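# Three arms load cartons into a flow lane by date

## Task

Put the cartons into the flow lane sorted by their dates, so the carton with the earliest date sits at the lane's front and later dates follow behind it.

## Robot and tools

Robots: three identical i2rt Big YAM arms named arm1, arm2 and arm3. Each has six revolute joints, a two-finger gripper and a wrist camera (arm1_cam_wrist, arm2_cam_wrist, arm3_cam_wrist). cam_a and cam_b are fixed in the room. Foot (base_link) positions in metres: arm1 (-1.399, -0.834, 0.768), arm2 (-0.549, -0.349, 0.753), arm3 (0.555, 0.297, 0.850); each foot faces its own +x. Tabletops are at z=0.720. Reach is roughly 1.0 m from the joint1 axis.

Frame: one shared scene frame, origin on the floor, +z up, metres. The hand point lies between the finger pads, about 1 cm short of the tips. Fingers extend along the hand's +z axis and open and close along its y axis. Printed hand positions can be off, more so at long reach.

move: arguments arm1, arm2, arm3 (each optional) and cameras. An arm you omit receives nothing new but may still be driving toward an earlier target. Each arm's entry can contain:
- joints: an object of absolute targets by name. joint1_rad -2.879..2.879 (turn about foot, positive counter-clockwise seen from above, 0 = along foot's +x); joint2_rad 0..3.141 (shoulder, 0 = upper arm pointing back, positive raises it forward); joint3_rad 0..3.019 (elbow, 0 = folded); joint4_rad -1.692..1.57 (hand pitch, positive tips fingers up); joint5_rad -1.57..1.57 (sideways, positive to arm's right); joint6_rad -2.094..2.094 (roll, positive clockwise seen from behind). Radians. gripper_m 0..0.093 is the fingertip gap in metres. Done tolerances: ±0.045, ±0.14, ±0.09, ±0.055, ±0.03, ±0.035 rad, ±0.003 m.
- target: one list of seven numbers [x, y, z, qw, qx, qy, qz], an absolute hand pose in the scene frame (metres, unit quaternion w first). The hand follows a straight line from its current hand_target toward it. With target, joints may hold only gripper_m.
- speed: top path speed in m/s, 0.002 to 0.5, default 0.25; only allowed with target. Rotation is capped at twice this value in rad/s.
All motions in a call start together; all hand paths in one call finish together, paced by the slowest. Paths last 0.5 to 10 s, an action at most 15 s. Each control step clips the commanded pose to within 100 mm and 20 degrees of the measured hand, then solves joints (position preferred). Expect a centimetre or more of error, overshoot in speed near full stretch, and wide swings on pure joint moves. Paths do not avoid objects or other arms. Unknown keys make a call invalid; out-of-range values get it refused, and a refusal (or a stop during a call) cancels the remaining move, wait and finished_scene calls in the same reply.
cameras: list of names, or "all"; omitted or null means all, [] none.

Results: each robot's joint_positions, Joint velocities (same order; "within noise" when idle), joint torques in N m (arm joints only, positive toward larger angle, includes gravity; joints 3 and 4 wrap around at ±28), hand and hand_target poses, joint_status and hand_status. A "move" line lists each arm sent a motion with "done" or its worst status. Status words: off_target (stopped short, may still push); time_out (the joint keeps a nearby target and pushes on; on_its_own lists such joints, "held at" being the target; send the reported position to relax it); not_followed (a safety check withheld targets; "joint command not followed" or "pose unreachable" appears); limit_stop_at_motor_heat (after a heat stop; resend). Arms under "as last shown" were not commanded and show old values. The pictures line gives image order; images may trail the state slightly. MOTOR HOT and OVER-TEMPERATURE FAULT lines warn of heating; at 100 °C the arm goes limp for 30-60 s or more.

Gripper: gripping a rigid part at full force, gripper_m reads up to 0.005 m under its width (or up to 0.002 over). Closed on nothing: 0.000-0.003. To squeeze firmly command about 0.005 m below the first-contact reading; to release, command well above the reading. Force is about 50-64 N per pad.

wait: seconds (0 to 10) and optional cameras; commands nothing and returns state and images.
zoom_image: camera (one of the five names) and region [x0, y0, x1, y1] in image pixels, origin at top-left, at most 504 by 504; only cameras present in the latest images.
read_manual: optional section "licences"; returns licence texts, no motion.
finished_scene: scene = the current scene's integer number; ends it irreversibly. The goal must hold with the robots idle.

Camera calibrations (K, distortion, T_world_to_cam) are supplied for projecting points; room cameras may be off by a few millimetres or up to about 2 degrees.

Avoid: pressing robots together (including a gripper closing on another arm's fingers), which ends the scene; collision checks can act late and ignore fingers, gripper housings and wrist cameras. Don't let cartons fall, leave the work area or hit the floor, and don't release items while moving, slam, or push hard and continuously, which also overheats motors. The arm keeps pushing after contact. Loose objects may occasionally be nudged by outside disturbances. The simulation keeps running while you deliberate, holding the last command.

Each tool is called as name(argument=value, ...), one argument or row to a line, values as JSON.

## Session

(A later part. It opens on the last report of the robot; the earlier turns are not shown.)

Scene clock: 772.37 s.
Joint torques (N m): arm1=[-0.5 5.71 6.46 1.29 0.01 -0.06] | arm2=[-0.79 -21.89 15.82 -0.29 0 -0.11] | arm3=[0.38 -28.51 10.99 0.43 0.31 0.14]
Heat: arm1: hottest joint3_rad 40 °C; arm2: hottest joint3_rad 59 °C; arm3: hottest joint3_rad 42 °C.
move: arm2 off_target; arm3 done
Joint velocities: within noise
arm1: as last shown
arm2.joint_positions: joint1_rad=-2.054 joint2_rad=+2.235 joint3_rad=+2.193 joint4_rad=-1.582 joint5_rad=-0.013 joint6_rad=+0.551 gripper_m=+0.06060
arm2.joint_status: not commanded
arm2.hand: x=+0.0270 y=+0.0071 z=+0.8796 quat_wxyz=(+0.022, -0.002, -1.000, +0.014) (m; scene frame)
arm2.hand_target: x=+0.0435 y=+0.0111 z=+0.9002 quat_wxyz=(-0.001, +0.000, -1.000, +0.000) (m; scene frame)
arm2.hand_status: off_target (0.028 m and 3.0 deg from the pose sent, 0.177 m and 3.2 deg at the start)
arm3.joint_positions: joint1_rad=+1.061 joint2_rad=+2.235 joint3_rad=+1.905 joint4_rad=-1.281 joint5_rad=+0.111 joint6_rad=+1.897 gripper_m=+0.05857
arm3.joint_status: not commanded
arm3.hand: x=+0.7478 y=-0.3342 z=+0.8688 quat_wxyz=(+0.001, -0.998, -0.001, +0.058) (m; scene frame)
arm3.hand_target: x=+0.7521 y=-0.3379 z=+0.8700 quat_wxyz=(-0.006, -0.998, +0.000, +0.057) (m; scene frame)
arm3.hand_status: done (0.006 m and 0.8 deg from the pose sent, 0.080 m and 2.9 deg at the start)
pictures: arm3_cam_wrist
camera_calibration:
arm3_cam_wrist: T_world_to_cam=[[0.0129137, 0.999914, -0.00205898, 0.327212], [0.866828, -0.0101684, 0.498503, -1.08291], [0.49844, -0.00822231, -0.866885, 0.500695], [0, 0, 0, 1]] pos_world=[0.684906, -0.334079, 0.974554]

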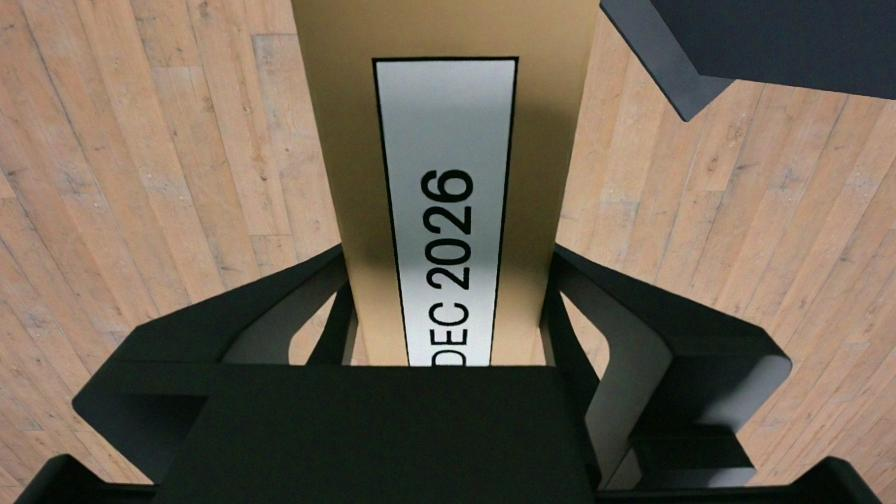

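move(
  arm3={"target": [0.752, -0.334, 0.825, -0.006, -0.99834, 0, 0.0576], "speed": 0.12},
  arm2={"target": [0.046, 0.006, 0.85, 0.022, -0.002, 1.0, 0.015], "speed": 0.12},
  cameras=[],
)

move(
  arm3={"target": [0.752, -0.334, 0.80, -0.006, -0.99834, 0, 0.0576], "speed": 0.08},
  arm2={"target": [0.040, 0.002, 0.80, 0.006, 0, 1.0, 0.004], "speed": 0.1},
  cameras=["arm3_cam_wrist", "arm2_cam_wrist"],
)

Scene clock: 779.97 s.
Joint torques (N m): arm1=[-0.56 5.83 6.45 1.31 0 -0.06] | arm2=[-0.97 -23.71 9.84 0.73 -0.07 -0.14] | arm3=[0.67 -28.45 10.44 0.43 0.32 0.14]
Heat: arm1: hottest joint3_rad 40 °C; arm2: hottest joint3_rad 59 °C; arm3: hottest joint3_rad 43 °C.
move: arm2 off_target; arm3 done
Joint velocities: within noise
arm1: as last shown
arm2.joint_positions: joint1_rad=-2.059 joint2_rad=+2.228 joint3_rad=+2.072 joint4_rad=-1.390 joint5_rad=-0.016 joint6_rad=+0.540 gripper_m=+0.06060
arm2.joint_status: not commanded
arm2.hand: x=+0.0403 y=+0.0106 z=+0.8378 quat_wxyz=(-0.011, +0.002, -1.000, -0.007) (m; scene frame)
arm2.hand_target: x=+0.0459 y=+0.0060 z=+0.8499 quat_wxyz=(-0.022, +0.002, -1.000, -0.015) (m; scene frame)
arm2.hand_status: off_target (0.014 m and 1.5 deg from the pose sent, 0.035 m and 6.0 deg at the start)
arm3.joint_positions: joint1_rad=+1.061 joint2_rad=+2.272 joint3_rad=+1.848 joint4_rad=-1.186 joint5_rad=+0.111 joint6_rad=+1.898 gripper_m=+0.05857
arm3.joint_status: not commanded
arm3.hand: x=+0.7467 y=-0.3307 z=+0.8247 quat_wxyz=(+0.001, -0.998, -0.001, +0.058) (m; scene frame)
arm3.hand_target: x=+0.7521 y=-0.3339 z=+0.8252 quat_wxyz=(-0.006, -0.998, +0.000, +0.057) (m; scene frame)
arm3.hand_status: done (0.006 m and 0.8 deg from the pose sent, 0.044 m and 0.8 deg at the start)
pictures: none
No camera images: "cameras" was empty.

Scene clock: 781.17 s.
Joint torques (N m): arm1=[-0.56 5.71 6.43 1.29 0 -0.06] | arm2=[-0.91 -22.48 9.58 0.7 0.03 -0.08] | arm3=[0.67 -27.99 10.13 0.54 0.3 0.14]
Heat: arm1: hottest joint3_rad 40 °C; arm2: hottest joint3_rad 58 °C; arm3: hottest joint3_rad 43 °C.
move: arm2 done; arm3 done
Joint velocities: within noise
arm1: as last shown
arm2.joint_positions: joint1_rad=-2.059 joint2_rad=+2.240 joint3_rad=+2.007 joint4_rad=-1.325 joint5_rad=-0.016 joint6_rad=+0.540 gripper_m=+0.06060
arm2.joint_status: not commanded
arm2.hand: x=+0.0359 y=+0.0074 z=+0.8056 quat_wxyz=(-0.006, +0.002, -1.000, -0.004) (m; scene frame)
arm2.hand_target: x=+0.0398 y=+0.0019 z=+0.7999 quat_wxyz=(-0.006, +0.000, -1.000, -0.004) (m; scene frame)
arm2.hand_status: done (0.009 m and 0.2 deg from the pose sent, 0.039 m and 0.7 deg at the start)
arm3.joint_positions: joint1_rad=+1.061 joint2_rad=+2.299 joint3_rad=+1.835 joint4_rad=-1.141 joint5_rad=+0.111 joint6_rad=+1.898 gripper_m=+0.05857
arm3.joint_status: not commanded
arm3.hand: x=+0.7472 y=-0.3320 z=+0.8031 quat_wxyz=(-0.002, -0.998, -0.001, +0.057) (m; scene frame)
arm3.hand_target: x=+0.7521 y=-0.3339 z=+0.8001 quat_wxyz=(-0.006, -0.998, +0.000, +0.057) (m; scene frame)
arm3.hand_status: done (0.006 m and 0.5 deg from the pose sent, 0.025 m and 0.8 deg at the start)
pictures: arm2_cam_wrist, arm3_cam_wrist
camera_calibration:
arm2_cam_wrist: T_world_to_cam=[[0.007659, -0.999961, 0.004498, 0.00157958], [-0.831659, -0.00387222, 0.555273, -0.40942], [-0.555234, -0.00799364, -0.831656, 0.812864], [0, 0, 0, 1]] pos_world=[0.110819, 0.00649189, 0.903356]
arm3_cam_wrist: T_world_to_cam=[[0.013671, 0.999872, -0.00826214, 0.329293], [0.865751, -0.00770215, 0.500416, -1.04952], [0.500289, -0.0139941, -0.865746, 0.439777], [0, 0, 0, 1]] pos_world=[0.684106, -0.33118, 0.908653]

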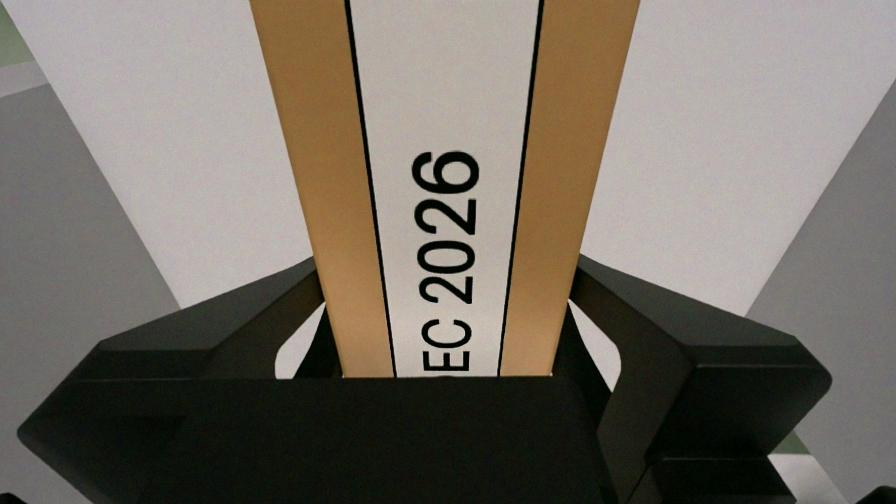

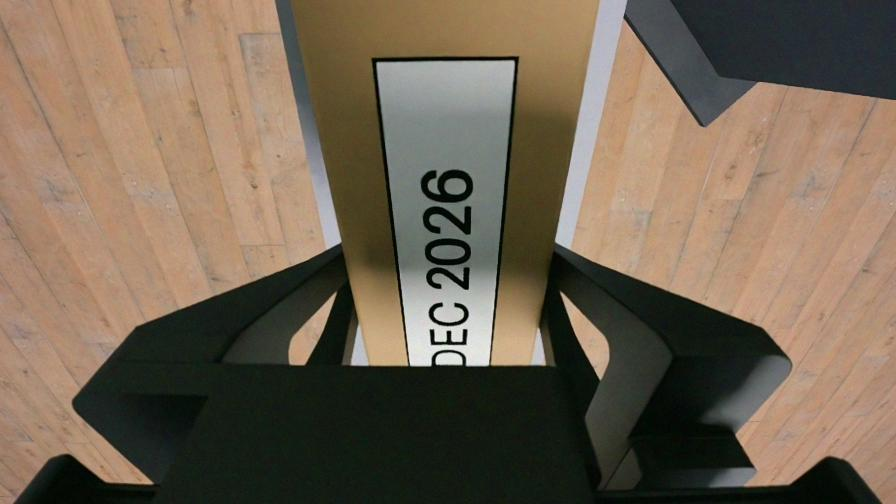

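move(
  arm3={"target": [0.752, -0.3345, 0.785, -0.006, -0.99834, 0, 0.0576], "speed": 0.06},
  arm2={"target": [0.036, 0.001, 0.779, 0.003, -0.001, 1.0, 0.002], "speed": 0.06},
  cameras=["arm3_cam_wrist"],
)

Scene clock: 784.83 s.
Joint torques (N m): arm1=[-0.56 5.77 6.45 1.29 0 -0.06] | arm2=[-0.73 -21.77 9.36 0.66 0.05 -0.08] | arm3=[0.62 -27.99 9.66 0.46 0.31 0.15]
Heat: arm1: hottest joint3_rad 40 °C; arm2: hottest joint3_rad 58 °C; arm3: hottest joint3_rad 42 °C.
move: arm2 done; arm3 done
Joint velocities: within noise
arm1: as last shown
arm2.joint_positions: joint1_rad=-2.059 joint2_rad=+2.250 joint3_rad=+1.969 joint4_rad=-1.283 joint5_rad=-0.016 joint6_rad=+0.540 gripper_m=+0.06060
arm2.joint_status: not commanded
arm2.hand: x=+0.0331 y=+0.0054 z=+0.7850 quat_wxyz=(-0.004, +0.001, -1.000, -0.003) (m; scene frame)
arm2.hand_target: x=+0.0359 y=+0.0010 z=+0.7789 quat_wxyz=(-0.003, +0.001, -1.000, -0.002) (m; scene frame)
arm2.hand_status: done (0.008 m and 0.1 deg from the pose sent, 0.028 m and 0.5 deg at the start)
arm3.joint_positions: joint1_rad=+1.061 joint2_rad=+2.317 joint3_rad=+1.835 joint4_rad=-1.115 joint5_rad=+0.111 joint6_rad=+1.898 gripper_m=+0.05857
arm3.joint_status: not commanded
arm3.hand: x=+0.7482 y=-0.3347 z=+0.7912 quat_wxyz=(-0.005, -0.998, -0.001, +0.056) (m; scene frame)
arm3.hand_target: x=+0.7521 y=-0.3344 z=+0.7851 quat_wxyz=(-0.006, -0.998, +0.000, +0.057) (m; scene frame)
arm3.hand_status: done (0.007 m and 0.2 deg from the pose sent, 0.019 m and 0.5 deg at the start)
pictures: arm3_cam_wrist
camera_calibration:
arm3_cam_wrist: T_world_to_cam=[[0.0136363, 0.999794, -0.015039, 0.337257], [0.864594, -0.00423438, 0.502453, -1.04402], [0.502286, -0.0198542, -0.864473, 0.424549], [0, 0, 0, 1]] pos_world=[0.684806, -0.333179, 0.896652]

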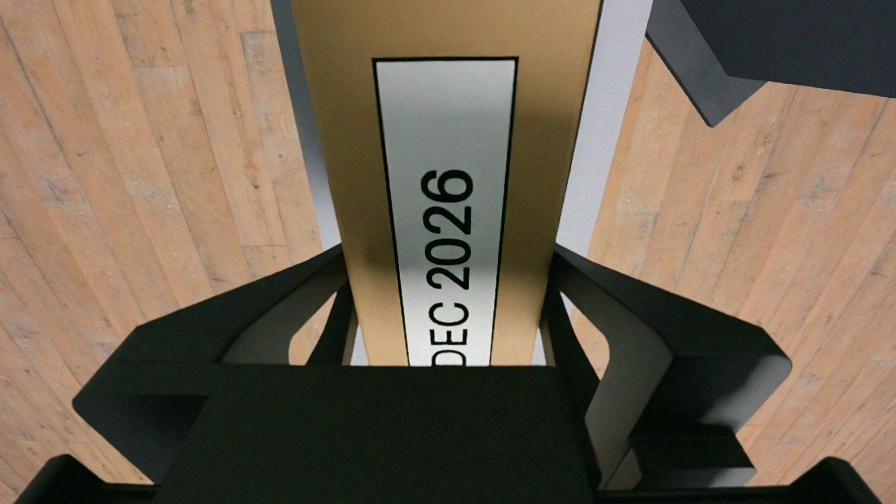

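move(
  arm3={"target": [0.752, -0.331, 0.784, -0.004, -0.99834, 0, 0.0576], "speed": 0.05},
  arm2={"target": [0.036, 0.001, 0.774, 0.003, -0.001, 1.0, 0.002], "speed": 0.05},
  cameras=[],
)

move(
  arm3={"target": [0.752, -0.331, 0.774, -0.004, -0.99834, 0, 0.0576], "speed": 0.05},
  arm2={"target": [0.036, 0.001, 0.776, 0.003, -0.001, 1.0, 0.002], "speed": 0.05, "joints": {"gripper_m": 0.088}},
  cameras=["arm3_cam_wrist", "arm2_cam_wrist"],
)

Scene clock: 792.53 s.
Joint torques (N m): arm1=[-0.56 5.66 6.46 1.26 0 -0.06] | arm2=[-0.73 -21.48 8.92 0.7 0.04 -0.08] | arm3=[0.85 -28.28 9.66 0.47 0.25 0.13]
Heat: arm1: hottest joint3_rad 40 °C; arm2: hottest joint3_rad 57 °C; arm3: hottest joint3_rad 42 °C.
move: arm2 off_target; arm3 done
Joint velocities: within noise
arm1: as last shown
arm2.joint_positions: joint1_rad=-2.059 joint2_rad=+2.251 joint3_rad=+1.969 joint4_rad=-1.273 joint5_rad=-0.016 joint6_rad=+0.540 gripper_m=+0.06060
arm2.joint_status: not commanded
arm2.hand: x=+0.0351 y=+0.0066 z=+0.7845 quat_wxyz=(-0.007, +0.002, -1.000, -0.005) (m; scene frame)
arm2.hand_target: x=+0.0359 y=+0.0010 z=+0.7740 quat_wxyz=(-0.003, +0.001, -1.000, -0.002) (m; scene frame)
arm2.hand_status: off_target (0.012 m and 0.6 deg from the pose sent, 0.012 m and 0.1 deg at the start)
arm3.joint_positions: joint1_rad=+1.061 joint2_rad=+2.317 joint3_rad=+1.823 joint4_rad=-1.112 joint5_rad=+0.111 joint6_rad=+1.899 gripper_m=+0.05857
arm3.joint_status: not commanded
arm3.hand: x=+0.7467 y=-0.3305 z=+0.7871 quat_wxyz=(-0.001, -0.998, +0.000, +0.057) (m; scene frame)
arm3.hand_target: x=+0.7521 y=-0.3310 z=+0.7841 quat_wxyz=(-0.004, -0.998, +0.000, +0.057) (m; scene frame)
arm3.hand_status: done (0.006 m and 0.3 deg from the pose sent, 0.009 m and 0.2 deg at the start)
pictures: none
No camera images: "cameras" was empty.

Scene clock: 793.50 s.
Joint torques (N m): arm1=[-0.62 5.77 6.45 1.29 0 -0.05] | arm2=[-0.79 -22.24 9.05 0.55 0.04 -0.08] | arm3=[1.03 -27.28 9.59 0.58 0.26 0.14]
Heat: arm1: hottest joint3_rad 40 °C; arm2: hottest joint3_rad 56 °C; arm3: hottest joint3_rad 42 °C.
move: arm2 done; arm3 off_target
Joint velocities: within noise
arm1.joint_positions: joint1_rad=+0.617 joint2_rad=+0.444 joint3_rad=+1.497 joint4_rad=-1.493 joint5_rad=+0.005 joint6_rad=+0.009 gripper_m=+0.08797
arm1.joint_status: not commanded
arm1.hand: x=-1.3849 y=-0.9567 z=+1.3489 quat_wxyz=(-0.403, -0.560, -0.633, +0.350) (m; scene frame)
arm1.hand_target: x=-1.3865 y=-0.9581 z=+1.3477 quat_wxyz=(-0.396, -0.564, -0.633, +0.352) (m; scene frame)
arm1.hand_status: not commanded
arm2.joint_positions: joint1_rad=-2.059 joint2_rad=+2.251 joint3_rad=+1.969 joint4_rad=-1.273 joint5_rad=-0.016 joint6_rad=+0.540 gripper_m=+0.08794
arm2.joint_status: all done
arm2.hand: x=+0.0351 y=+0.0066 z=+0.7848 quat_wxyz=(-0.008, +0.002, -1.000, -0.005) (m; scene frame)
arm2.hand_target: x=+0.0359 y=+0.0010 z=+0.7760 quat_wxyz=(-0.003, +0.001, -1.000, -0.002) (m; scene frame)
arm2.hand_status: done (0.010 m and 0.6 deg from the pose sent, 0.010 m and 0.6 deg at the start)
arm3.joint_positions: joint1_rad=+1.061 joint2_rad=+2.320 joint3_rad=+1.820 joint4_rad=-1.096 joint5_rad=+0.111 joint6_rad=+1.899 gripper_m=+0.05857
arm3.joint_status: not commanded
arm3.hand: x=+0.7474 y=-0.3324 z=+0.7838 quat_wxyz=(-0.006, -0.998, +0.000, +0.056) (m; scene frame)
arm3.hand_target: x=+0.7520 y=-0.3308 z=+0.7740 quat_wxyz=(-0.004, -0.998, +0.000, +0.058) (m; scene frame)
arm3.hand_status: off_target (0.011 m and 0.3 deg from the pose sent, 0.014 m and 0.3 deg at the start)
pictures: arm2_cam_wrist, arm3_cam_wrist
camera_calibration:
arm2_cam_wrist: T_world_to_cam=[[0.00775293, -0.999966, 0.00274396, 0.00222026], [-0.833334, -0.00494423, 0.552747, -0.396477], [-0.552715, -0.00657204, -0.833345, 0.796319], [0, 0, 0, 1]] pos_world=[0.109722, 0.00549335, 0.882753]
arm3_cam_wrist: T_world_to_cam=[[0.0148029, 0.999764, -0.0158715, 0.33459], [0.864448, -0.00481889, 0.502698, -1.03986], [0.502503, -0.0211614, -0.864316, 0.417795], [0, 0, 0, 1]] pos_world=[0.684007, -0.330681, 0.889152]

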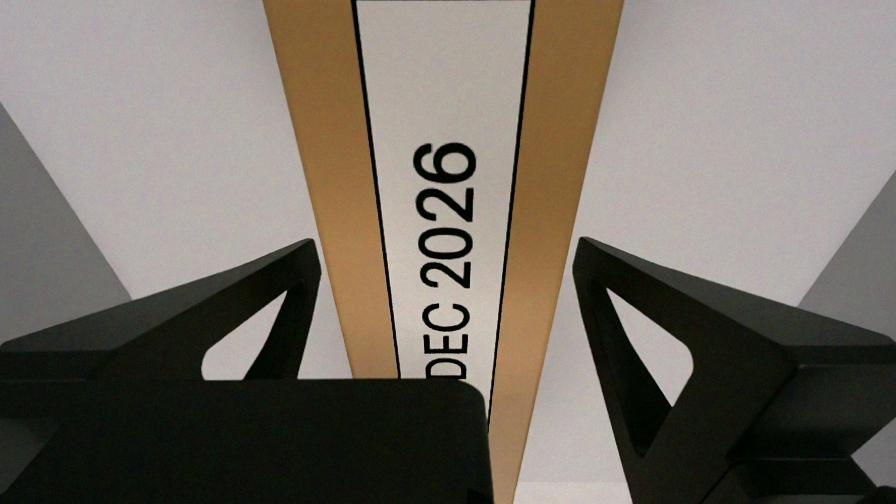

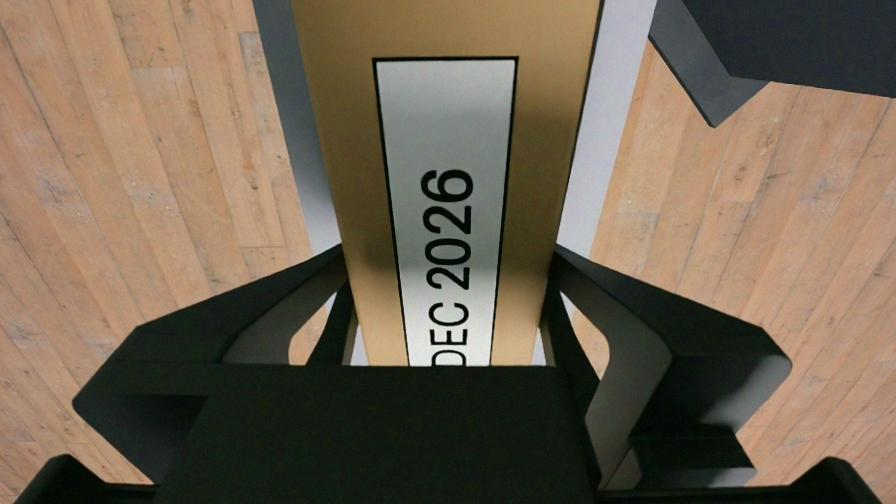

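move(
  arm3={"joints": {"gripper_m": 0.069}},
  arm2={"target": [0.034, 0.0, 0.90, 0.003, -0.001, 1.0, 0.002], "speed": 0.2},
  cameras=["arm3_cam_wrist", "cam_b"],
)

Scene clock: 804.60 s.
Joint torques (N m): arm1=[-0.56 5.77 6.45 1.29 0 -0.06] | arm2=[-0.91 -19.72 14.26 -0.18 0.05 -0.1] | arm3=[0.85 -27.34 9.62 0.47 0.25 0.13]
Heat: arm1: hottest joint3_rad 40 °C; arm2: hottest joint3_rad 55 °C; arm3: hottest joint3_rad 42 °C.
move: arm2 off_target; arm3 done
Joint velocities: within noise
arm1: as last shown
arm2.joint_positions: joint1_rad=-2.059 joint2_rad=+2.159 joint3_rad=+2.105 joint4_rad=-1.531 joint5_rad=-0.016 joint6_rad=+0.540 gripper_m=+0.08794
arm2.joint_status: not commanded
arm2.hand: x=+0.0194 y=-0.0010 z=+0.8957 quat_wxyz=(+0.005, +0.001, -1.000, +0.003) (m; scene frame)
arm2.hand_target: x=+0.0334 y=-0.0004 z=+0.9000 quat_wxyz=(-0.004, +0.001, -1.000, -0.002) (m; scene frame)
arm2.hand_status: off_target (0.015 m and 1.1 deg from the pose sent, 0.115 m and 0.6 deg at the start)
arm3.joint_positions: joint1_rad=+1.061 joint2_rad=+2.320 joint3_rad=+1.820 joint4_rad=-1.095 joint5_rad=+0.112 joint6_rad=+1.899 gripper_m=+0.06893
arm3.joint_status: all done
arm3.hand: x=+0.7474 y=-0.3326 z=+0.7838 quat_wxyz=(-0.006, -0.998, +0.000, +0.056) (m; scene frame)
arm3.hand_target: x=+0.7520 y=-0.3308 z=+0.7740 quat_wxyz=(-0.004, -0.998, +0.000, +0.058) (m; scene frame)
arm3.hand_status: not commanded
pictures: arm3_cam_wrist, cam_b
camera_calibration:
arm3_cam_wrist: T_world_to_cam=[[0.0152062, 0.999743, -0.0167922, 0.335226], [0.864516, -0.00470775, 0.502584, -1.03977], [0.502376, -0.0221595, -0.864365, 0.417593], [0, 0, 0, 1]] pos_world=[0.684007, -0.330782, 0.889152]

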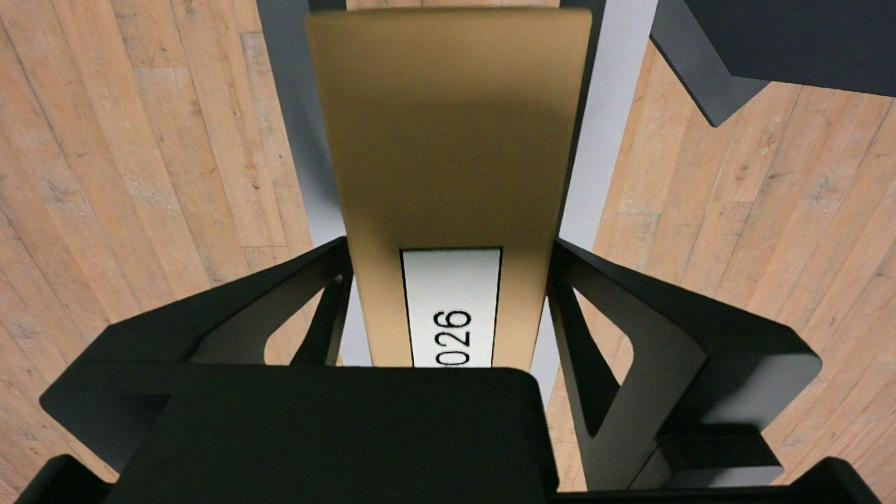

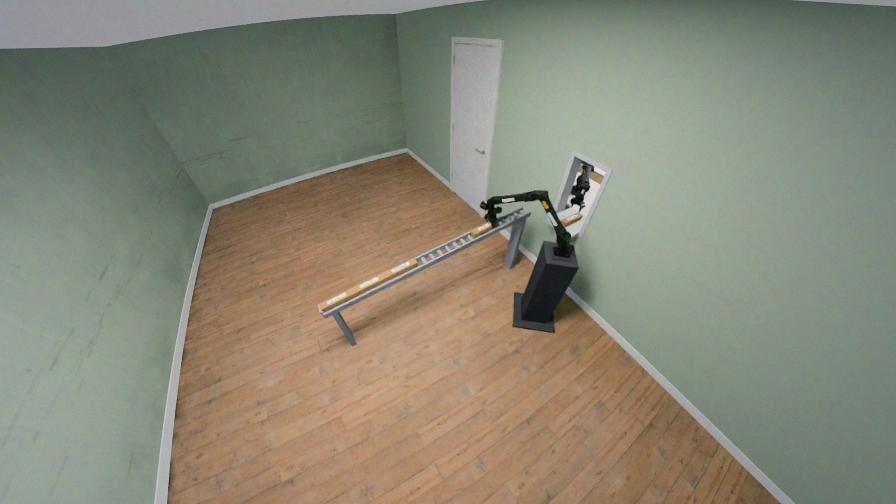

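wait(
  seconds=0.5,
  cameras=["arm3_cam_wrist", "cam_b"],
)

Scene clock: 807.30 s.
Joint torques (N m): arm1=[-0.5 5.77 6.43 1.26 0.01 -0.06] | arm2=[-0.91 -19.72 14.27 -0.12 0.06 -0.1] | arm3=[0.56 -27.46 9.58 0.49 0.25 0.13]
Heat: arm1: hottest joint3_rad 40 °C; arm2: hottest joint3_rad 56 °C; arm3: hottest joint3_rad 42 °C.
Joint velocities: within noise
arm1.joint_positions: joint1_rad=+0.617 joint2_rad=+0.444 joint3_rad=+1.497 joint4_rad=-1.493 joint5_rad=+0.005 joint6_rad=+0.009 gripper_m=+0.08797
arm1.joint_status: not commanded
arm1.hand: x=-1.3849 y=-0.9567 z=+1.3489 quat_wxyz=(-0.403, -0.560, -0.633, +0.350) (m; scene frame)
arm1.hand_target: x=-1.3865 y=-0.9581 z=+1.3477 quat_wxyz=(-0.396, -0.564, -0.633, +0.352) (m; scene frame)
arm1.hand_status: not commanded
arm2.joint_positions: joint1_rad=-2.059 joint2_rad=+2.159 joint3_rad=+2.105 joint4_rad=-1.531 joint5_rad=-0.016 joint6_rad=+0.540 gripper_m=+0.08794
arm2.joint_status: not commanded
arm2.hand: x=+0.0193 y=-0.0010 z=+0.8957 quat_wxyz=(+0.005, +0.001, -1.000, +0.003) (m; scene frame)
arm2.hand_target: x=+0.0334 y=-0.0004 z=+0.9000 quat_wxyz=(-0.004, +0.001, -1.000, -0.002) (m; scene frame)
arm2.hand_status: off_target (0.015 m and 1.1 deg from the pose sent, 0.115 m and 0.6 deg at the start)
arm3.joint_positions: joint1_rad=+1.061 joint2_rad=+2.320 joint3_rad=+1.820 joint4_rad=-1.095 joint5_rad=+0.112 joint6_rad=+1.899 gripper_m=+0.06893
arm3.joint_status: all done
arm3.hand: x=+0.7474 y=-0.3326 z=+0.7838 quat_wxyz=(-0.006, -0.998, +0.000, +0.056) (m; scene frame)
arm3.hand_target: x=+0.7520 y=-0.3308 z=+0.7740 quat_wxyz=(-0.004, -0.998, +0.000, +0.058) (m; scene frame)
arm3.hand_status: not commanded
wait: 0.50 s; at rest from the start
pictures: arm3_cam_wrist, cam_b
camera_calibration:
arm3_cam_wrist: T_world_to_cam=[[0.0152062, 0.999743, -0.0167922, 0.335226], [0.864516, -0.00470775, 0.502584, -1.03977], [0.502376, -0.0221595, -0.864365, 0.417593], [0, 0, 0, 1]] pos_world=[0.684007, -0.330782, 0.889152]

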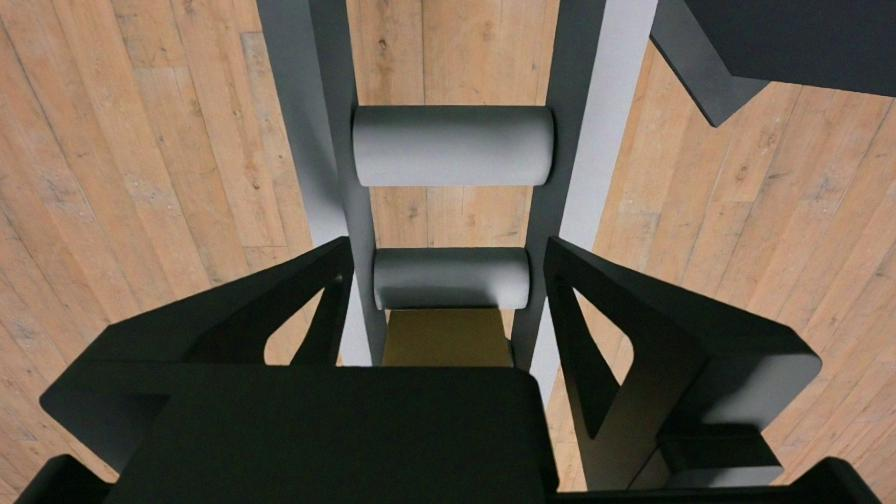

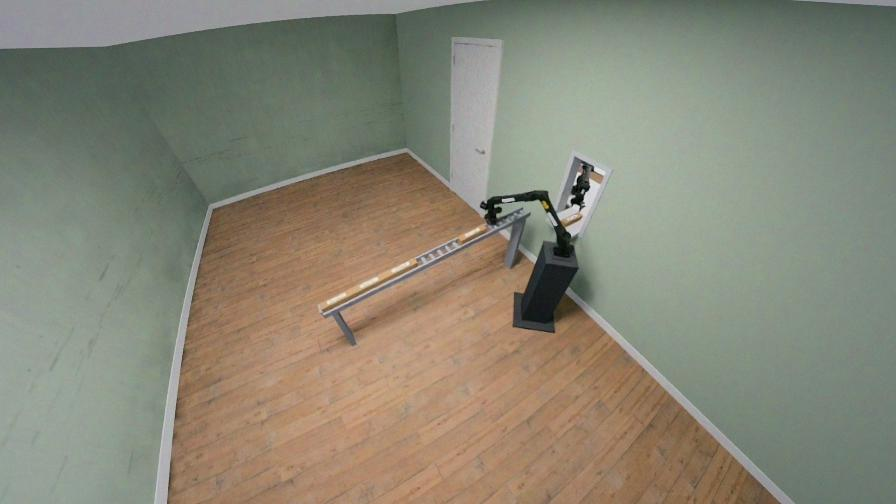

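move(
  arm3={"target": [0.75, -0.33, 0.95, 0, -0.9998, 0, 0.02], "speed": 0.3},
  arm2={"target": [-0.27, -0.05, 0.98, 0, 0, 1, 0], "speed": 0.4},
  cameras=[],
)

move(
  arm3={"joints": {"joint1_rad": -0.33, "joint2_rad": 1.343, "joint3_rad": 1.01, "joint4_rad": -1.25, "joint5_rad": 0, "joint6_rad": 0.507, "gripper_m": 0.092}},
  arm2={"joints": {"joint1_rad": 2.258, "joint2_rad": 1.468, "joint3_rad": 1.253, "joint4_rad": -1.356, "joint5_rad": 0, "joint6_rad": -0.443}},
  cameras=["arm2_cam_wrist", "arm3_cam_wrist", "cam_b"],
)

Scene clock: 815.23 s.
Joint torques (N m): arm1=[-0.56 5.77 6.43 1.28 0 -0.06] | arm2=[0.56 -9.76 8.96 0.01 0.11 0.09] | arm3=[-0.79 -26.99 14.53 -0.1 0.01 -0.03]
Heat: arm1: hottest joint3_rad 40 °C; arm2: hottest joint3_rad 57 °C; arm3: hottest joint3_rad 42 °C.
move: arm2 done; arm3 off_target
Joint velocities: within noise
arm1: as last shown
arm2.joint_positions: joint1_rad=-1.804 joint2_rad=+1.404 joint3_rad=+1.316 joint4_rad=-1.453 joint5_rad=-0.017 joint6_rad=+0.796 gripper_m=+0.08794
arm2.joint_status: not commanded
arm2.hand: x=-0.2640 y=-0.0485 z=+0.9882 quat_wxyz=(-0.009, +0.001, -1.000, -0.011) (m; scene frame)
arm2.hand_target: x=-0.2700 y=-0.0500 z=+0.9802 quat_wxyz=(+0.000, +0.000, -1.000, +0.000) (m; scene frame)
arm2.hand_status: done (0.010 m and 1.6 deg from the pose sent, 0.305 m and 0.7 deg at the start)
arm3.joint_positions: joint1_rad=+1.059 joint2_rad=+2.131 joint3_rad=+1.922 joint4_rad=-1.398 joint5_rad=+0.043 joint6_rad=+1.893 gripper_m=+0.06893
arm3.joint_status: not commanded
arm3.hand: x=+0.7527 y=-0.3166 z=+0.9407 quat_wxyz=(+0.010, -1.000, -0.002, +0.025) (m; scene frame)
arm3.hand_target: x=+0.7497 y=-0.3295 z=+0.9501 quat_wxyz=(+0.000, -1.000, +0.000, +0.020) (m; scene frame)
arm3.hand_status: off_target (0.016 m and 1.4 deg from the pose sent, 0.166 m and 4.2 deg at the start)
pictures: none
No camera images: "cameras" was empty.

Scene clock: 818.00 s.
Joint torques (N m): arm1=[-0.62 5.71 6.43 1.31 0.01 -0.06] | arm2=[0.21 -11.46 8.99 -0.03 -0.05 -0.11] | arm3=[-0.21 -13.45 10.25 0.31 -0.01 -0.03]
Heat: arm1: hottest joint3_rad 40 °C; arm2: hottest joint3_rad 57 °C; arm3: hottest joint3_rad 42 °C.
move: arm2 done; arm3 done
Joint velocities: within noise
arm1: as last shown
arm2.joint_positions: joint1_rad=+2.254 joint2_rad=+1.473 joint3_rad=+1.265 joint4_rad=-1.348 joint5_rad=+0.000 joint6_rad=-0.433 gripper_m=+0.08804
arm2.joint_status: all done
arm2.hand: x=-0.4892 y=-0.7724 z=+0.9481 quat_wxyz=(+0.012, +0.477, +0.879, -0.009) (m; scene frame)
arm2.hand_target: x=-0.4885 y=-0.7660 z=+0.9452 quat_wxyz=(+0.007, +0.471, +0.882, -0.003) (m; scene frame)
arm2.hand_status: not commanded
arm3.joint_positions: joint1_rad=-0.323 joint2_rad=+1.349 joint3_rad=+1.011 joint4_rad=-1.248 joint5_rad=+0.002 joint6_rad=+0.515 gripper_m=+0.09191
arm3.joint_status: all done
arm3.hand: x=+0.2389 y=+0.1208 z=+0.9917 quat_wxyz=(+0.005, -1.000, +0.001, -0.007) (m; scene frame)
arm3.hand_target: x=+0.2388 y=+0.1230 z=+0.9935 quat_wxyz=(+0.003, -1.000, +0.000, -0.006) (m; scene frame)
arm3.hand_status: not commanded
pictures: arm2_cam_wrist, arm3_cam_wrist, cam_b
camera_calibration:
arm2_cam_wrist: T_world_to_cam=[[-0.835453, -0.549276, 0.0177144, -0.851669], [-0.454049, 0.708054, 0.540831, -0.179944], [-0.309608, 0.443796, -0.840945, 1.11155], [0, 0, 0, 1]] pos_world=[-0.449089, -0.83369, 1.04715]
arm3_cam_wrist: T_world_to_cam=[[0.0175705, 0.999818, 0.0074879, -0.131499], [0.794497, -0.0185081, 0.606986, -0.78766], [0.607014, -0.00471595, -0.794677, 0.766564], [0, 0, 0, 1]] pos_world=[0.162789, 0.120512, 1.08825]

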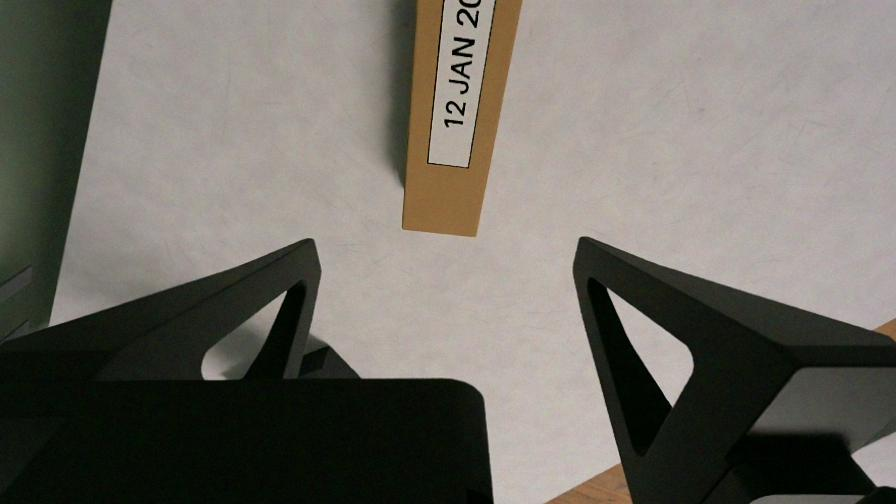

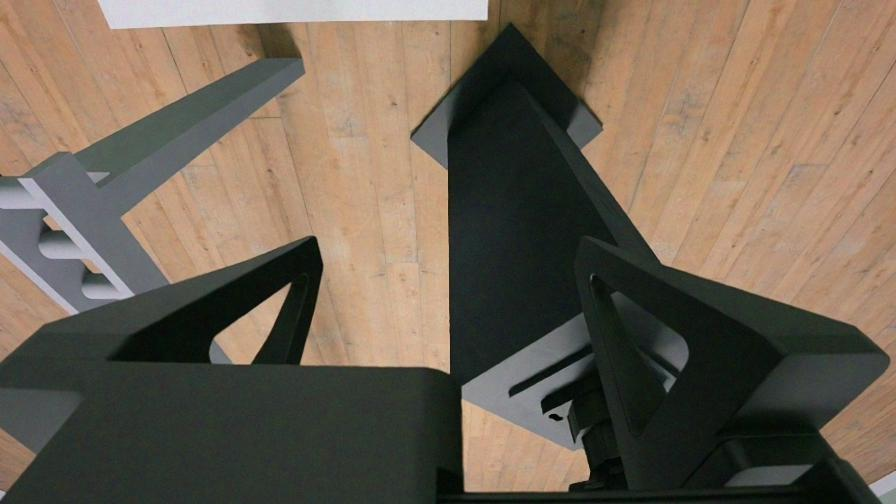

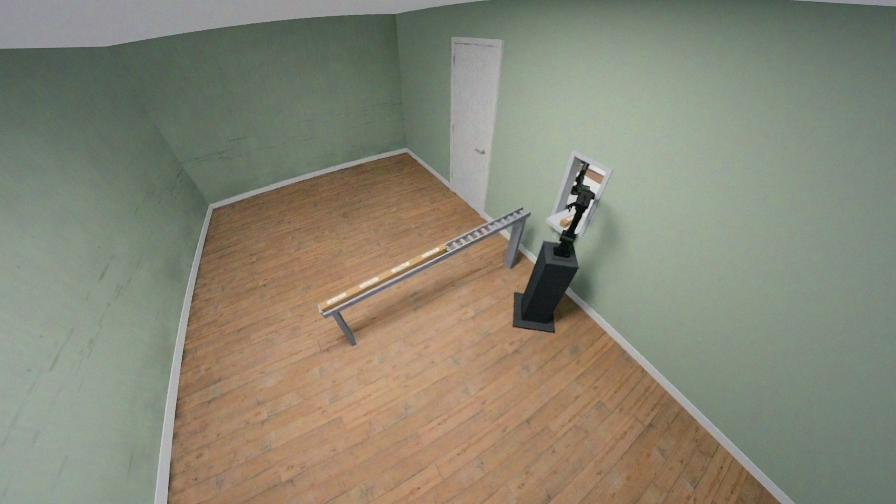

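move(
  arm3={"target": [0.015, 0.01, 0.90, 0, -1.0, 0, 0], "speed": 0.3},
  arm2={"target": [-0.480, -0.806, 0.85, 0, 0.5225, 0.8526, 0], "speed": 0.2},
  cameras=["arm2_cam_wrist", "arm3_cam_wrist"],
)

Scene clock: 830.37 s.
Joint torques (N m): arm1=[-0.62 5.77 6.45 1.28 0 -0.05] | arm2=[0.56 -11.81 8.42 0.76 0.03 0.08] | arm3=[-0.79 -22.83 14.19 0.12 0.02 -0.03]
Heat: arm1: hottest joint3_rad 40 °C; arm2: hottest joint3_rad 55 °C; arm3: hottest joint3_rad 42 °C.
move: arm2 off_target; arm3 off_target
Joint velocities: within noise
arm1: as last shown
arm2.joint_positions: joint1_rad=+2.256 joint2_rad=+1.640 joint3_rad=+1.221 joint4_rad=-1.147 joint5_rad=+0.006 joint6_rad=-0.328 gripper_m=+0.08804
arm2.joint_status: not commanded
arm2.hand: x=-0.4836 y=-0.8089 z=+0.8610 quat_wxyz=(+0.006, +0.522, +0.853, -0.006) (m; scene frame)
arm2.hand_target: x=-0.4800 y=-0.8059 z=+0.8502 quat_wxyz=(+0.000, +0.522, +0.853, +0.000) (m; scene frame)
arm2.hand_status: off_target (0.012 m and 1.0 deg from the pose sent, 0.104 m and 6.3 deg at the start)
arm3.joint_positions: joint1_rad=-0.335 joint2_rad=+2.017 joint3_rad=+1.623 joint4_rad=-1.185 joint5_rad=+0.002 joint6_rad=+0.499 gripper_m=+0.09191
arm3.joint_status: not commanded
arm3.hand: x=+0.0303 y=+0.0110 z=+0.8991 quat_wxyz=(+0.003, -1.000, -0.001, -0.004) (m; scene frame)
arm3.hand_target: x=+0.0155 y=+0.0103 z=+0.9000 quat_wxyz=(+0.000, -1.000, +0.000, +0.000) (m; scene frame)
arm3.hand_status: off_target (0.015 m and 0.6 deg from the pose sent, 0.266 m and 1.0 deg at the start)
pictures: arm2_cam_wrist, arm3_cam_wrist
camera_calibration:
arm2_cam_wrist: T_world_to_cam=[[-0.88795, -0.45964, 0.0165752, -0.817383], [-0.375322, 0.74495, 0.551528, -0.045753], [-0.265852, 0.483509, -0.833992, 1.10358], [0, 0, 0, 1]] pos_world=[-0.449578, -0.875209, 0.95916]
arm3_cam_wrist: T_world_to_cam=[[0.013045, 0.999908, 0.00363773, -0.0137533], [0.798345, -0.0126057, 0.602068, -0.563576], [0.602059, -0.0049498, -0.798437, 0.82271], [0, 0, 0, 1]] pos_world=[-0.0452124, 0.01072, 0.996243]

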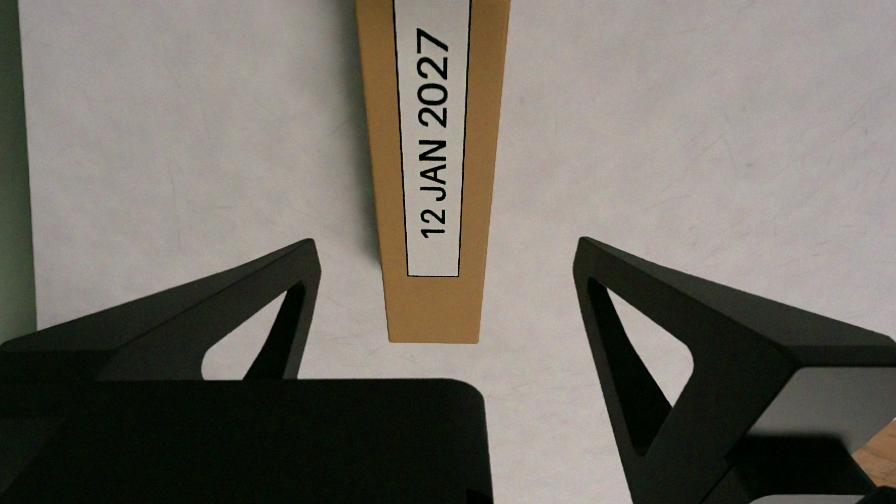

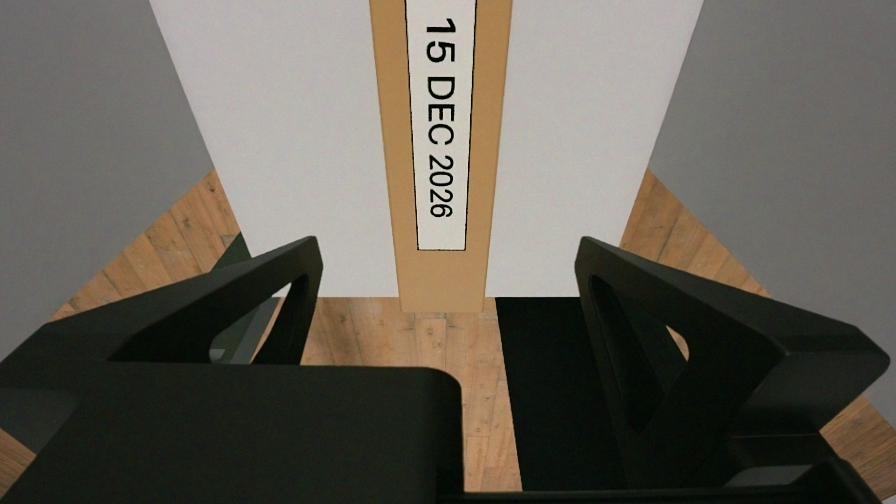

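move(
  arm3={"target": [0.005, 0.005, 0.785, -0.003, -1.0, 0, 0.008], "speed": 0.15},
  arm2={"target": [-0.476, -0.80, 0.745, 0, 0.5306, 0.8476, 0], "speed": 0.15},
  cameras=["arm2_cam_wrist", "arm3_cam_wrist"],
)

Scene clock: 840.97 s.
Joint torques (N m): arm1=[-0.62 5.77 6.43 1.29 0 -0.06] | arm2=[0.79 -12.45 7.15 0.77 0.02 0.09] | arm3=[-0.79 -24.53 9.81 0.75 0.11 -0.03]
Heat: arm1: hottest joint3_rad 40 °C; arm2: hottest joint3_rad 54 °C; arm3: hottest joint3_rad 43 °C.
move: arm2 off_target; arm3 off_target
Joint velocities: within noise
arm1: as last shown
arm2.joint_positions: joint1_rad=+2.262 joint2_rad=+1.780 joint3_rad=+1.084 joint4_rad=-0.873 joint5_rad=+0.006 joint6_rad=-0.300 gripper_m=+0.08804
arm2.joint_status: not commanded
arm2.hand: x=-0.4805 y=-0.8047 z=+0.7550 quat_wxyz=(+0.006, +0.531, +0.847, -0.005) (m; scene frame)
arm2.hand_target: x=-0.4762 y=-0.7998 z=+0.7453 quat_wxyz=(+0.000, +0.531, +0.848, +0.000) (m; scene frame)
arm2.hand_status: off_target (0.012 m and 0.9 deg from the pose sent, 0.117 m and 1.5 deg at the start)
arm3.joint_positions: joint1_rad=-0.335 joint2_rad=+2.181 joint3_rad=+1.605 joint4_rad=-0.969 joint5_rad=+0.002 joint6_rad=+0.498 gripper_m=+0.09191
arm3.joint_status: not commanded
arm3.hand: x=+0.0095 y=-0.0005 z=+0.7971 quat_wxyz=(-0.005, -1.000, -0.002, +0.011) (m; scene frame)
arm3.hand_target: x=+0.0054 y=+0.0051 z=+0.7850 quat_wxyz=(-0.003, -1.000, +0.000, +0.008) (m; scene frame)
arm3.hand_status: off_target (0.014 m and 0.5 deg from the pose sent, 0.117 m and 1.5 deg at the start)
pictures: arm2_cam_wrist, arm3_cam_wrist
camera_calibration:
arm2_cam_wrist: T_world_to_cam=[[-0.897743, -0.440241, 0.015687, -0.799522], [-0.359028, 0.751838, 0.553026, 0.0230172], [-0.255259, 0.490843, -0.833016, 1.02417], [0, 0, 0, 1]] pos_world=[-0.448074, -0.871993, 0.85296]
arm3_cam_wrist: T_world_to_cam=[[0.0125079, 0.999834, -0.0132429, 0.0118361], [0.816089, -0.00255463, 0.57792, -0.466538], [0.577791, -0.0180359, -0.815986, 0.767916], [0, 0, 0, 1]] pos_world=[-0.0631061, 0.000824125, 0.896388]

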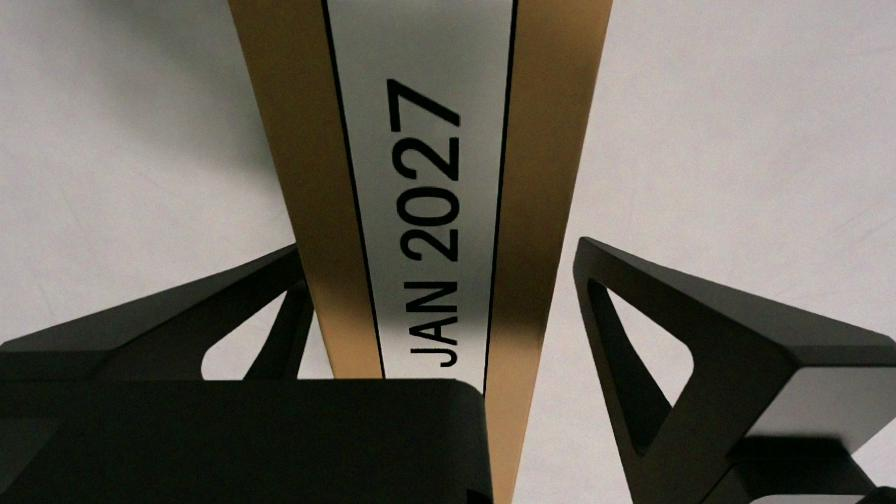

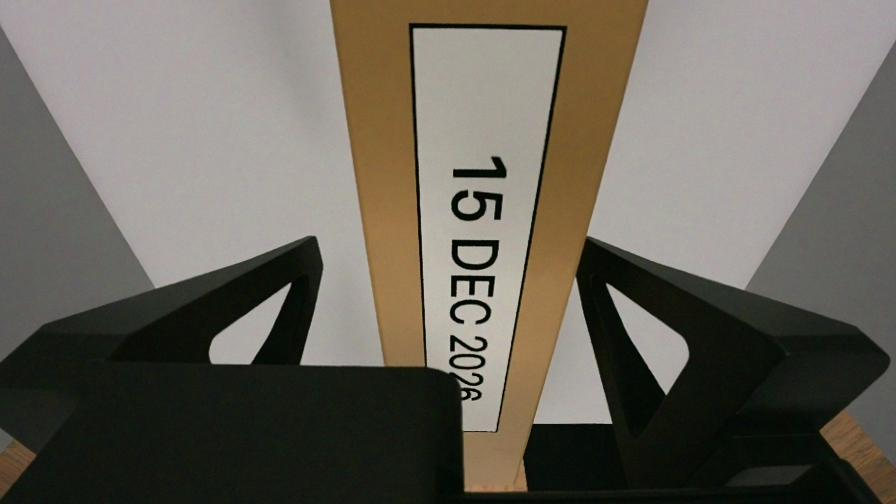

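move(
  arm3={"target": [0.010, 0.016, 0.783, -0.003, -1.0, 0, 0.008], "speed": 0.1},
  arm2={"joints": {"gripper_m": 0.052}},
  cameras=["arm3_cam_wrist"],
)

Scene clock: 846.37 s.
Joint torques (N m): arm1=[-0.56 5.77 6.45 1.28 0 -0.06] | arm2=[0.56 -12.4 7.12 0.79 0.05 0.09] | arm3=[-0.73 -26.05 8.69 0.76 0.1 -0.04]
Heat: arm1: hottest joint3_rad 40 °C; arm2: hottest joint3_rad 53 °C; arm3: hottest joint3_rad 43 °C.
move: arm2 off_target; arm3 done
Joint velocities: within noise
arm1: as last shown
arm2.joint_positions: joint1_rad=+2.264 joint2_rad=+1.780 joint3_rad=+1.084 joint4_rad=-0.873 joint5_rad=+0.005 joint6_rad=-0.300 gripper_m=+0.06049
arm2.joint_status: gripper_m off_target (ended at +0.06051, target +0.05200)
arm2.hand: x=-0.4792 y=-0.8045 z=+0.7550 quat_wxyz=(+0.006, +0.530, +0.848, -0.005) (m; scene frame)
arm2.hand_target: x=-0.4761 y=-0.7998 z=+0.7453 quat_wxyz=(+0.000, +0.531, +0.848, +0.000) (m; scene frame)
arm2.hand_status: not commanded
arm3.joint_positions: joint1_rad=-0.348 joint2_rad=+2.181 joint3_rad=+1.577 joint4_rad=-0.948 joint5_rad=+0.002 joint6_rad=+0.487 gripper_m=+0.09191
arm3.joint_status: not commanded
arm3.hand: x=+0.0123 y=+0.0101 z=+0.7882 quat_wxyz=(-0.004, -1.000, -0.001, +0.008) (m; scene frame)
arm3.hand_target: x=+0.0101 y=+0.0159 z=+0.7830 quat_wxyz=(-0.003, -1.000, +0.000, +0.008) (m; scene frame)
arm3.hand_status: done (0.008 m and 0.1 deg from the pose sent, 0.022 m and 0.5 deg at the start)
pictures: arm3_cam_wrist
camera_calibration:
arm3_cam_wrist: T_world_to_cam=[[0.0145339, 0.999846, -0.00985493, -0.00159279], [0.812814, -0.00607389, 0.582491, -0.467235], [0.582341, -0.0164761, -0.812777, 0.756608], [0, 0, 0, 1]] pos_world=[-0.060806, 0.0112206, 0.887098]

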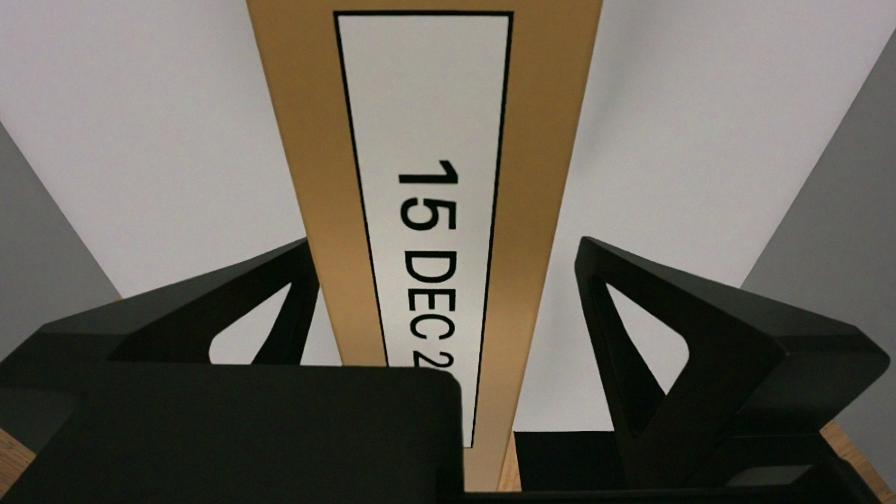

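move(
  arm3={"target": [0.010, 0.014, 0.797, -0.003, -1.0, 0, 0.008], "speed": 0.1},
  arm2={"target": [-0.476, -0.80, 0.98, 0, 0.5306, 0.8476, 0], "speed": 0.25},
  cameras=["arm3_cam_wrist"],
)

Scene clock: 851.60 s.
Joint torques (N m): arm1=[-0.56 5.71 6.46 1.29 0 -0.06] | arm2=[0.73 -11.28 15.25 -0.24 -0.02 0.08] | arm3=[-0.62 -27.63 9.44 0.08 0.11 0]
Heat: arm1: hottest joint3_rad 40 °C; arm2: hottest joint3_rad 53 °C; arm3: hottest joint3_rad 42 °C.
move: arm2 off_target; arm3 done
Joint velocities: within noise
arm1: as last shown
arm2.joint_positions: joint1_rad=+2.265 joint2_rad=+1.546 joint3_rad=+1.364 joint4_rad=-1.459 joint5_rad=+0.006 joint6_rad=-0.296 gripper_m=+0.06049
arm2.joint_status: not commanded
arm2.hand: x=-0.4843 y=-0.7803 z=+0.9549 quat_wxyz=(-0.019, +0.531, +0.847, +0.022) (m; scene frame)
arm2.hand_target: x=-0.4763 y=-0.7983 z=+0.9800 quat_wxyz=(+0.001, +0.531, +0.848, +0.000) (m; scene frame)
arm2.hand_status: off_target (0.033 m and 3.3 deg from the pose sent, 0.225 m and 0.9 deg at the start)
arm3.joint_positions: joint1_rad=-0.348 joint2_rad=+2.181 joint3_rad=+1.577 joint4_rad=-0.957 joint5_rad=+0.002 joint6_rad=+0.487 gripper_m=+0.09191
arm3.joint_status: not commanded
arm3.hand: x=+0.0144 y=+0.0112 z=+0.7882 quat_wxyz=(-0.001, -1.000, -0.001, +0.004) (m; scene frame)
arm3.hand_target: x=+0.0101 y=+0.0139 z=+0.7969 quat_wxyz=(-0.003, -1.000, +0.000, +0.008) (m; scene frame)
arm3.hand_status: done (0.010 m and 0.5 deg from the pose sent, 0.010 m and 0.1 deg at the start)
pictures: arm3_cam_wrist
camera_calibration:
arm3_cam_wrist: T_world_to_cam=[[0.0138673, 0.99989, -0.00523272, -0.00635394], [0.80789, -0.00812064, 0.589278, -0.47415], [0.589171, -0.0123992, -0.807913, 0.751492], [0, 0, 0, 1]] pos_world=[-0.0596082, 0.0118207, 0.886513]

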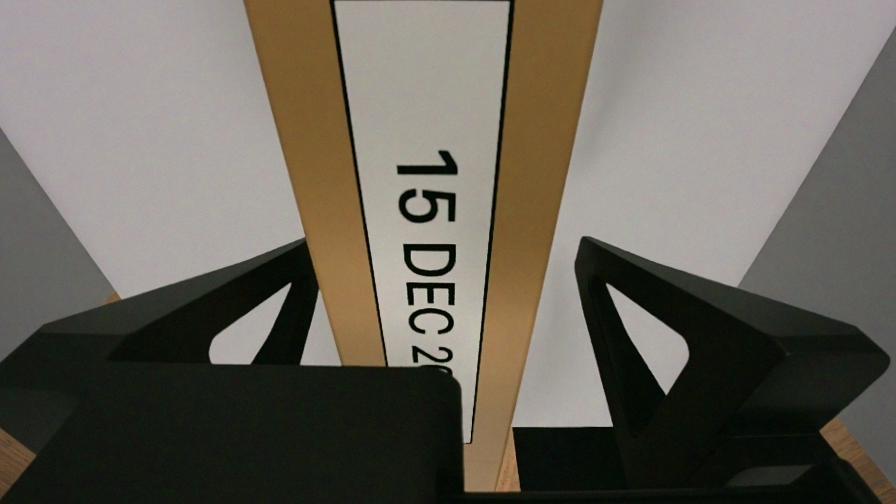

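move(
  arm3={"target": [0.010, 0.014, 0.812, -0.002, -1.0, 0, 0.006], "speed": 0.1},
  arm2={"joints": {"joint1_rad": 1.6, "joint2_rad": 0.95, "joint3_rad": 0.85, "joint4_rad": -1.45, "joint6_rad": 0.0}},
  cameras=["arm2_cam_wrist"],
)

Scene clock: 855.37 s.
Joint torques (N m): arm1=[-0.62 5.71 6.43 1.29 0 -0.06] | arm2=[-0.73 -3.96 9.78 0.27 -0.11 0.09] | arm3=[-0.62 -27.22 10.56 0.06 0.1 0]
Heat: arm1: hottest joint3_rad 40 °C; arm2: hottest joint3_rad 53 °C; arm3: hottest joint3_rad 42 °C.
move: arm2 done; arm3 off_target
Joint velocities: within noise
arm1: as last shown
arm2.joint_positions: joint1_rad=+1.610 joint2_rad=+0.963 joint3_rad=+0.854 joint4_rad=-1.448 joint5_rad=+0.009 joint6_rad=-0.010 gripper_m=+0.06050
arm2.joint_status: all done
arm2.hand: x=-0.6694 y=-0.5603 z=+0.9473 quat_wxyz=(+0.007, +0.858, +0.514, -0.007) (m; scene frame)
arm2.hand_target: x=-0.6699 y=-0.5571 z=+0.9485 quat_wxyz=(+0.010, +0.863, +0.506, -0.010) (m; scene frame)
arm2.hand_status: not commanded
arm3.joint_positions: joint1_rad=-0.348 joint2_rad=+2.160 joint3_rad=+1.577 joint4_rad=-0.992 joint5_rad=+0.002 joint6_rad=+0.487 gripper_m=+0.09191
arm3.joint_status: not commanded
arm3.hand: x=+0.0185 y=+0.0134 z=+0.8007 quat_wxyz=(+0.002, -1.000, -0.001, -0.002) (m; scene frame)
arm3.hand_target: x=+0.0101 y=+0.0140 z=+0.8120 quat_wxyz=(-0.002, -1.000, +0.000, +0.006) (m; scene frame)
arm3.hand_status: off_target (0.014 m and 1.0 deg from the pose sent, 0.024 m and 0.3 deg at the start)
pictures: arm2_cam_wrist
camera_calibration:
arm2_cam_wrist: T_world_to_cam=[[-0.884342, 0.466769, 0.00813553, -0.340102], [0.394171, 0.737234, 0.54874, 0.165075], [0.250137, 0.488481, -0.835953, 1.35602], [0, 0, 0, 1]] pos_world=[-0.705026, -0.62534, 1.04575]

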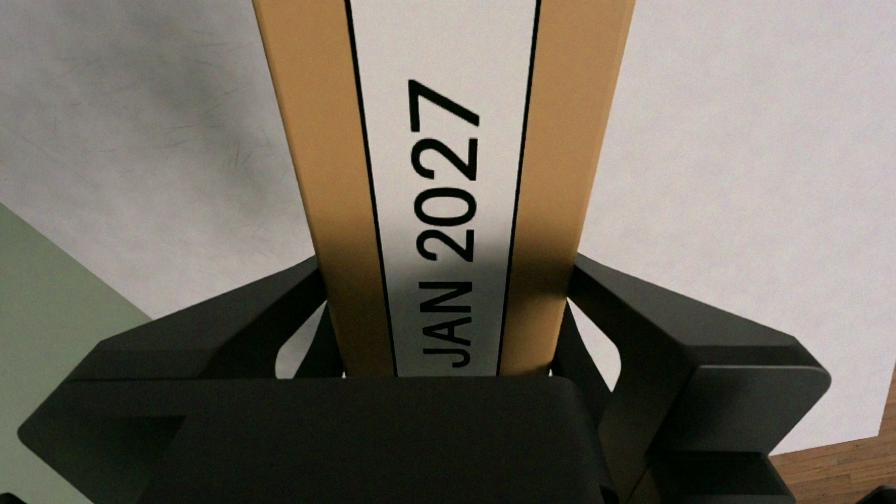

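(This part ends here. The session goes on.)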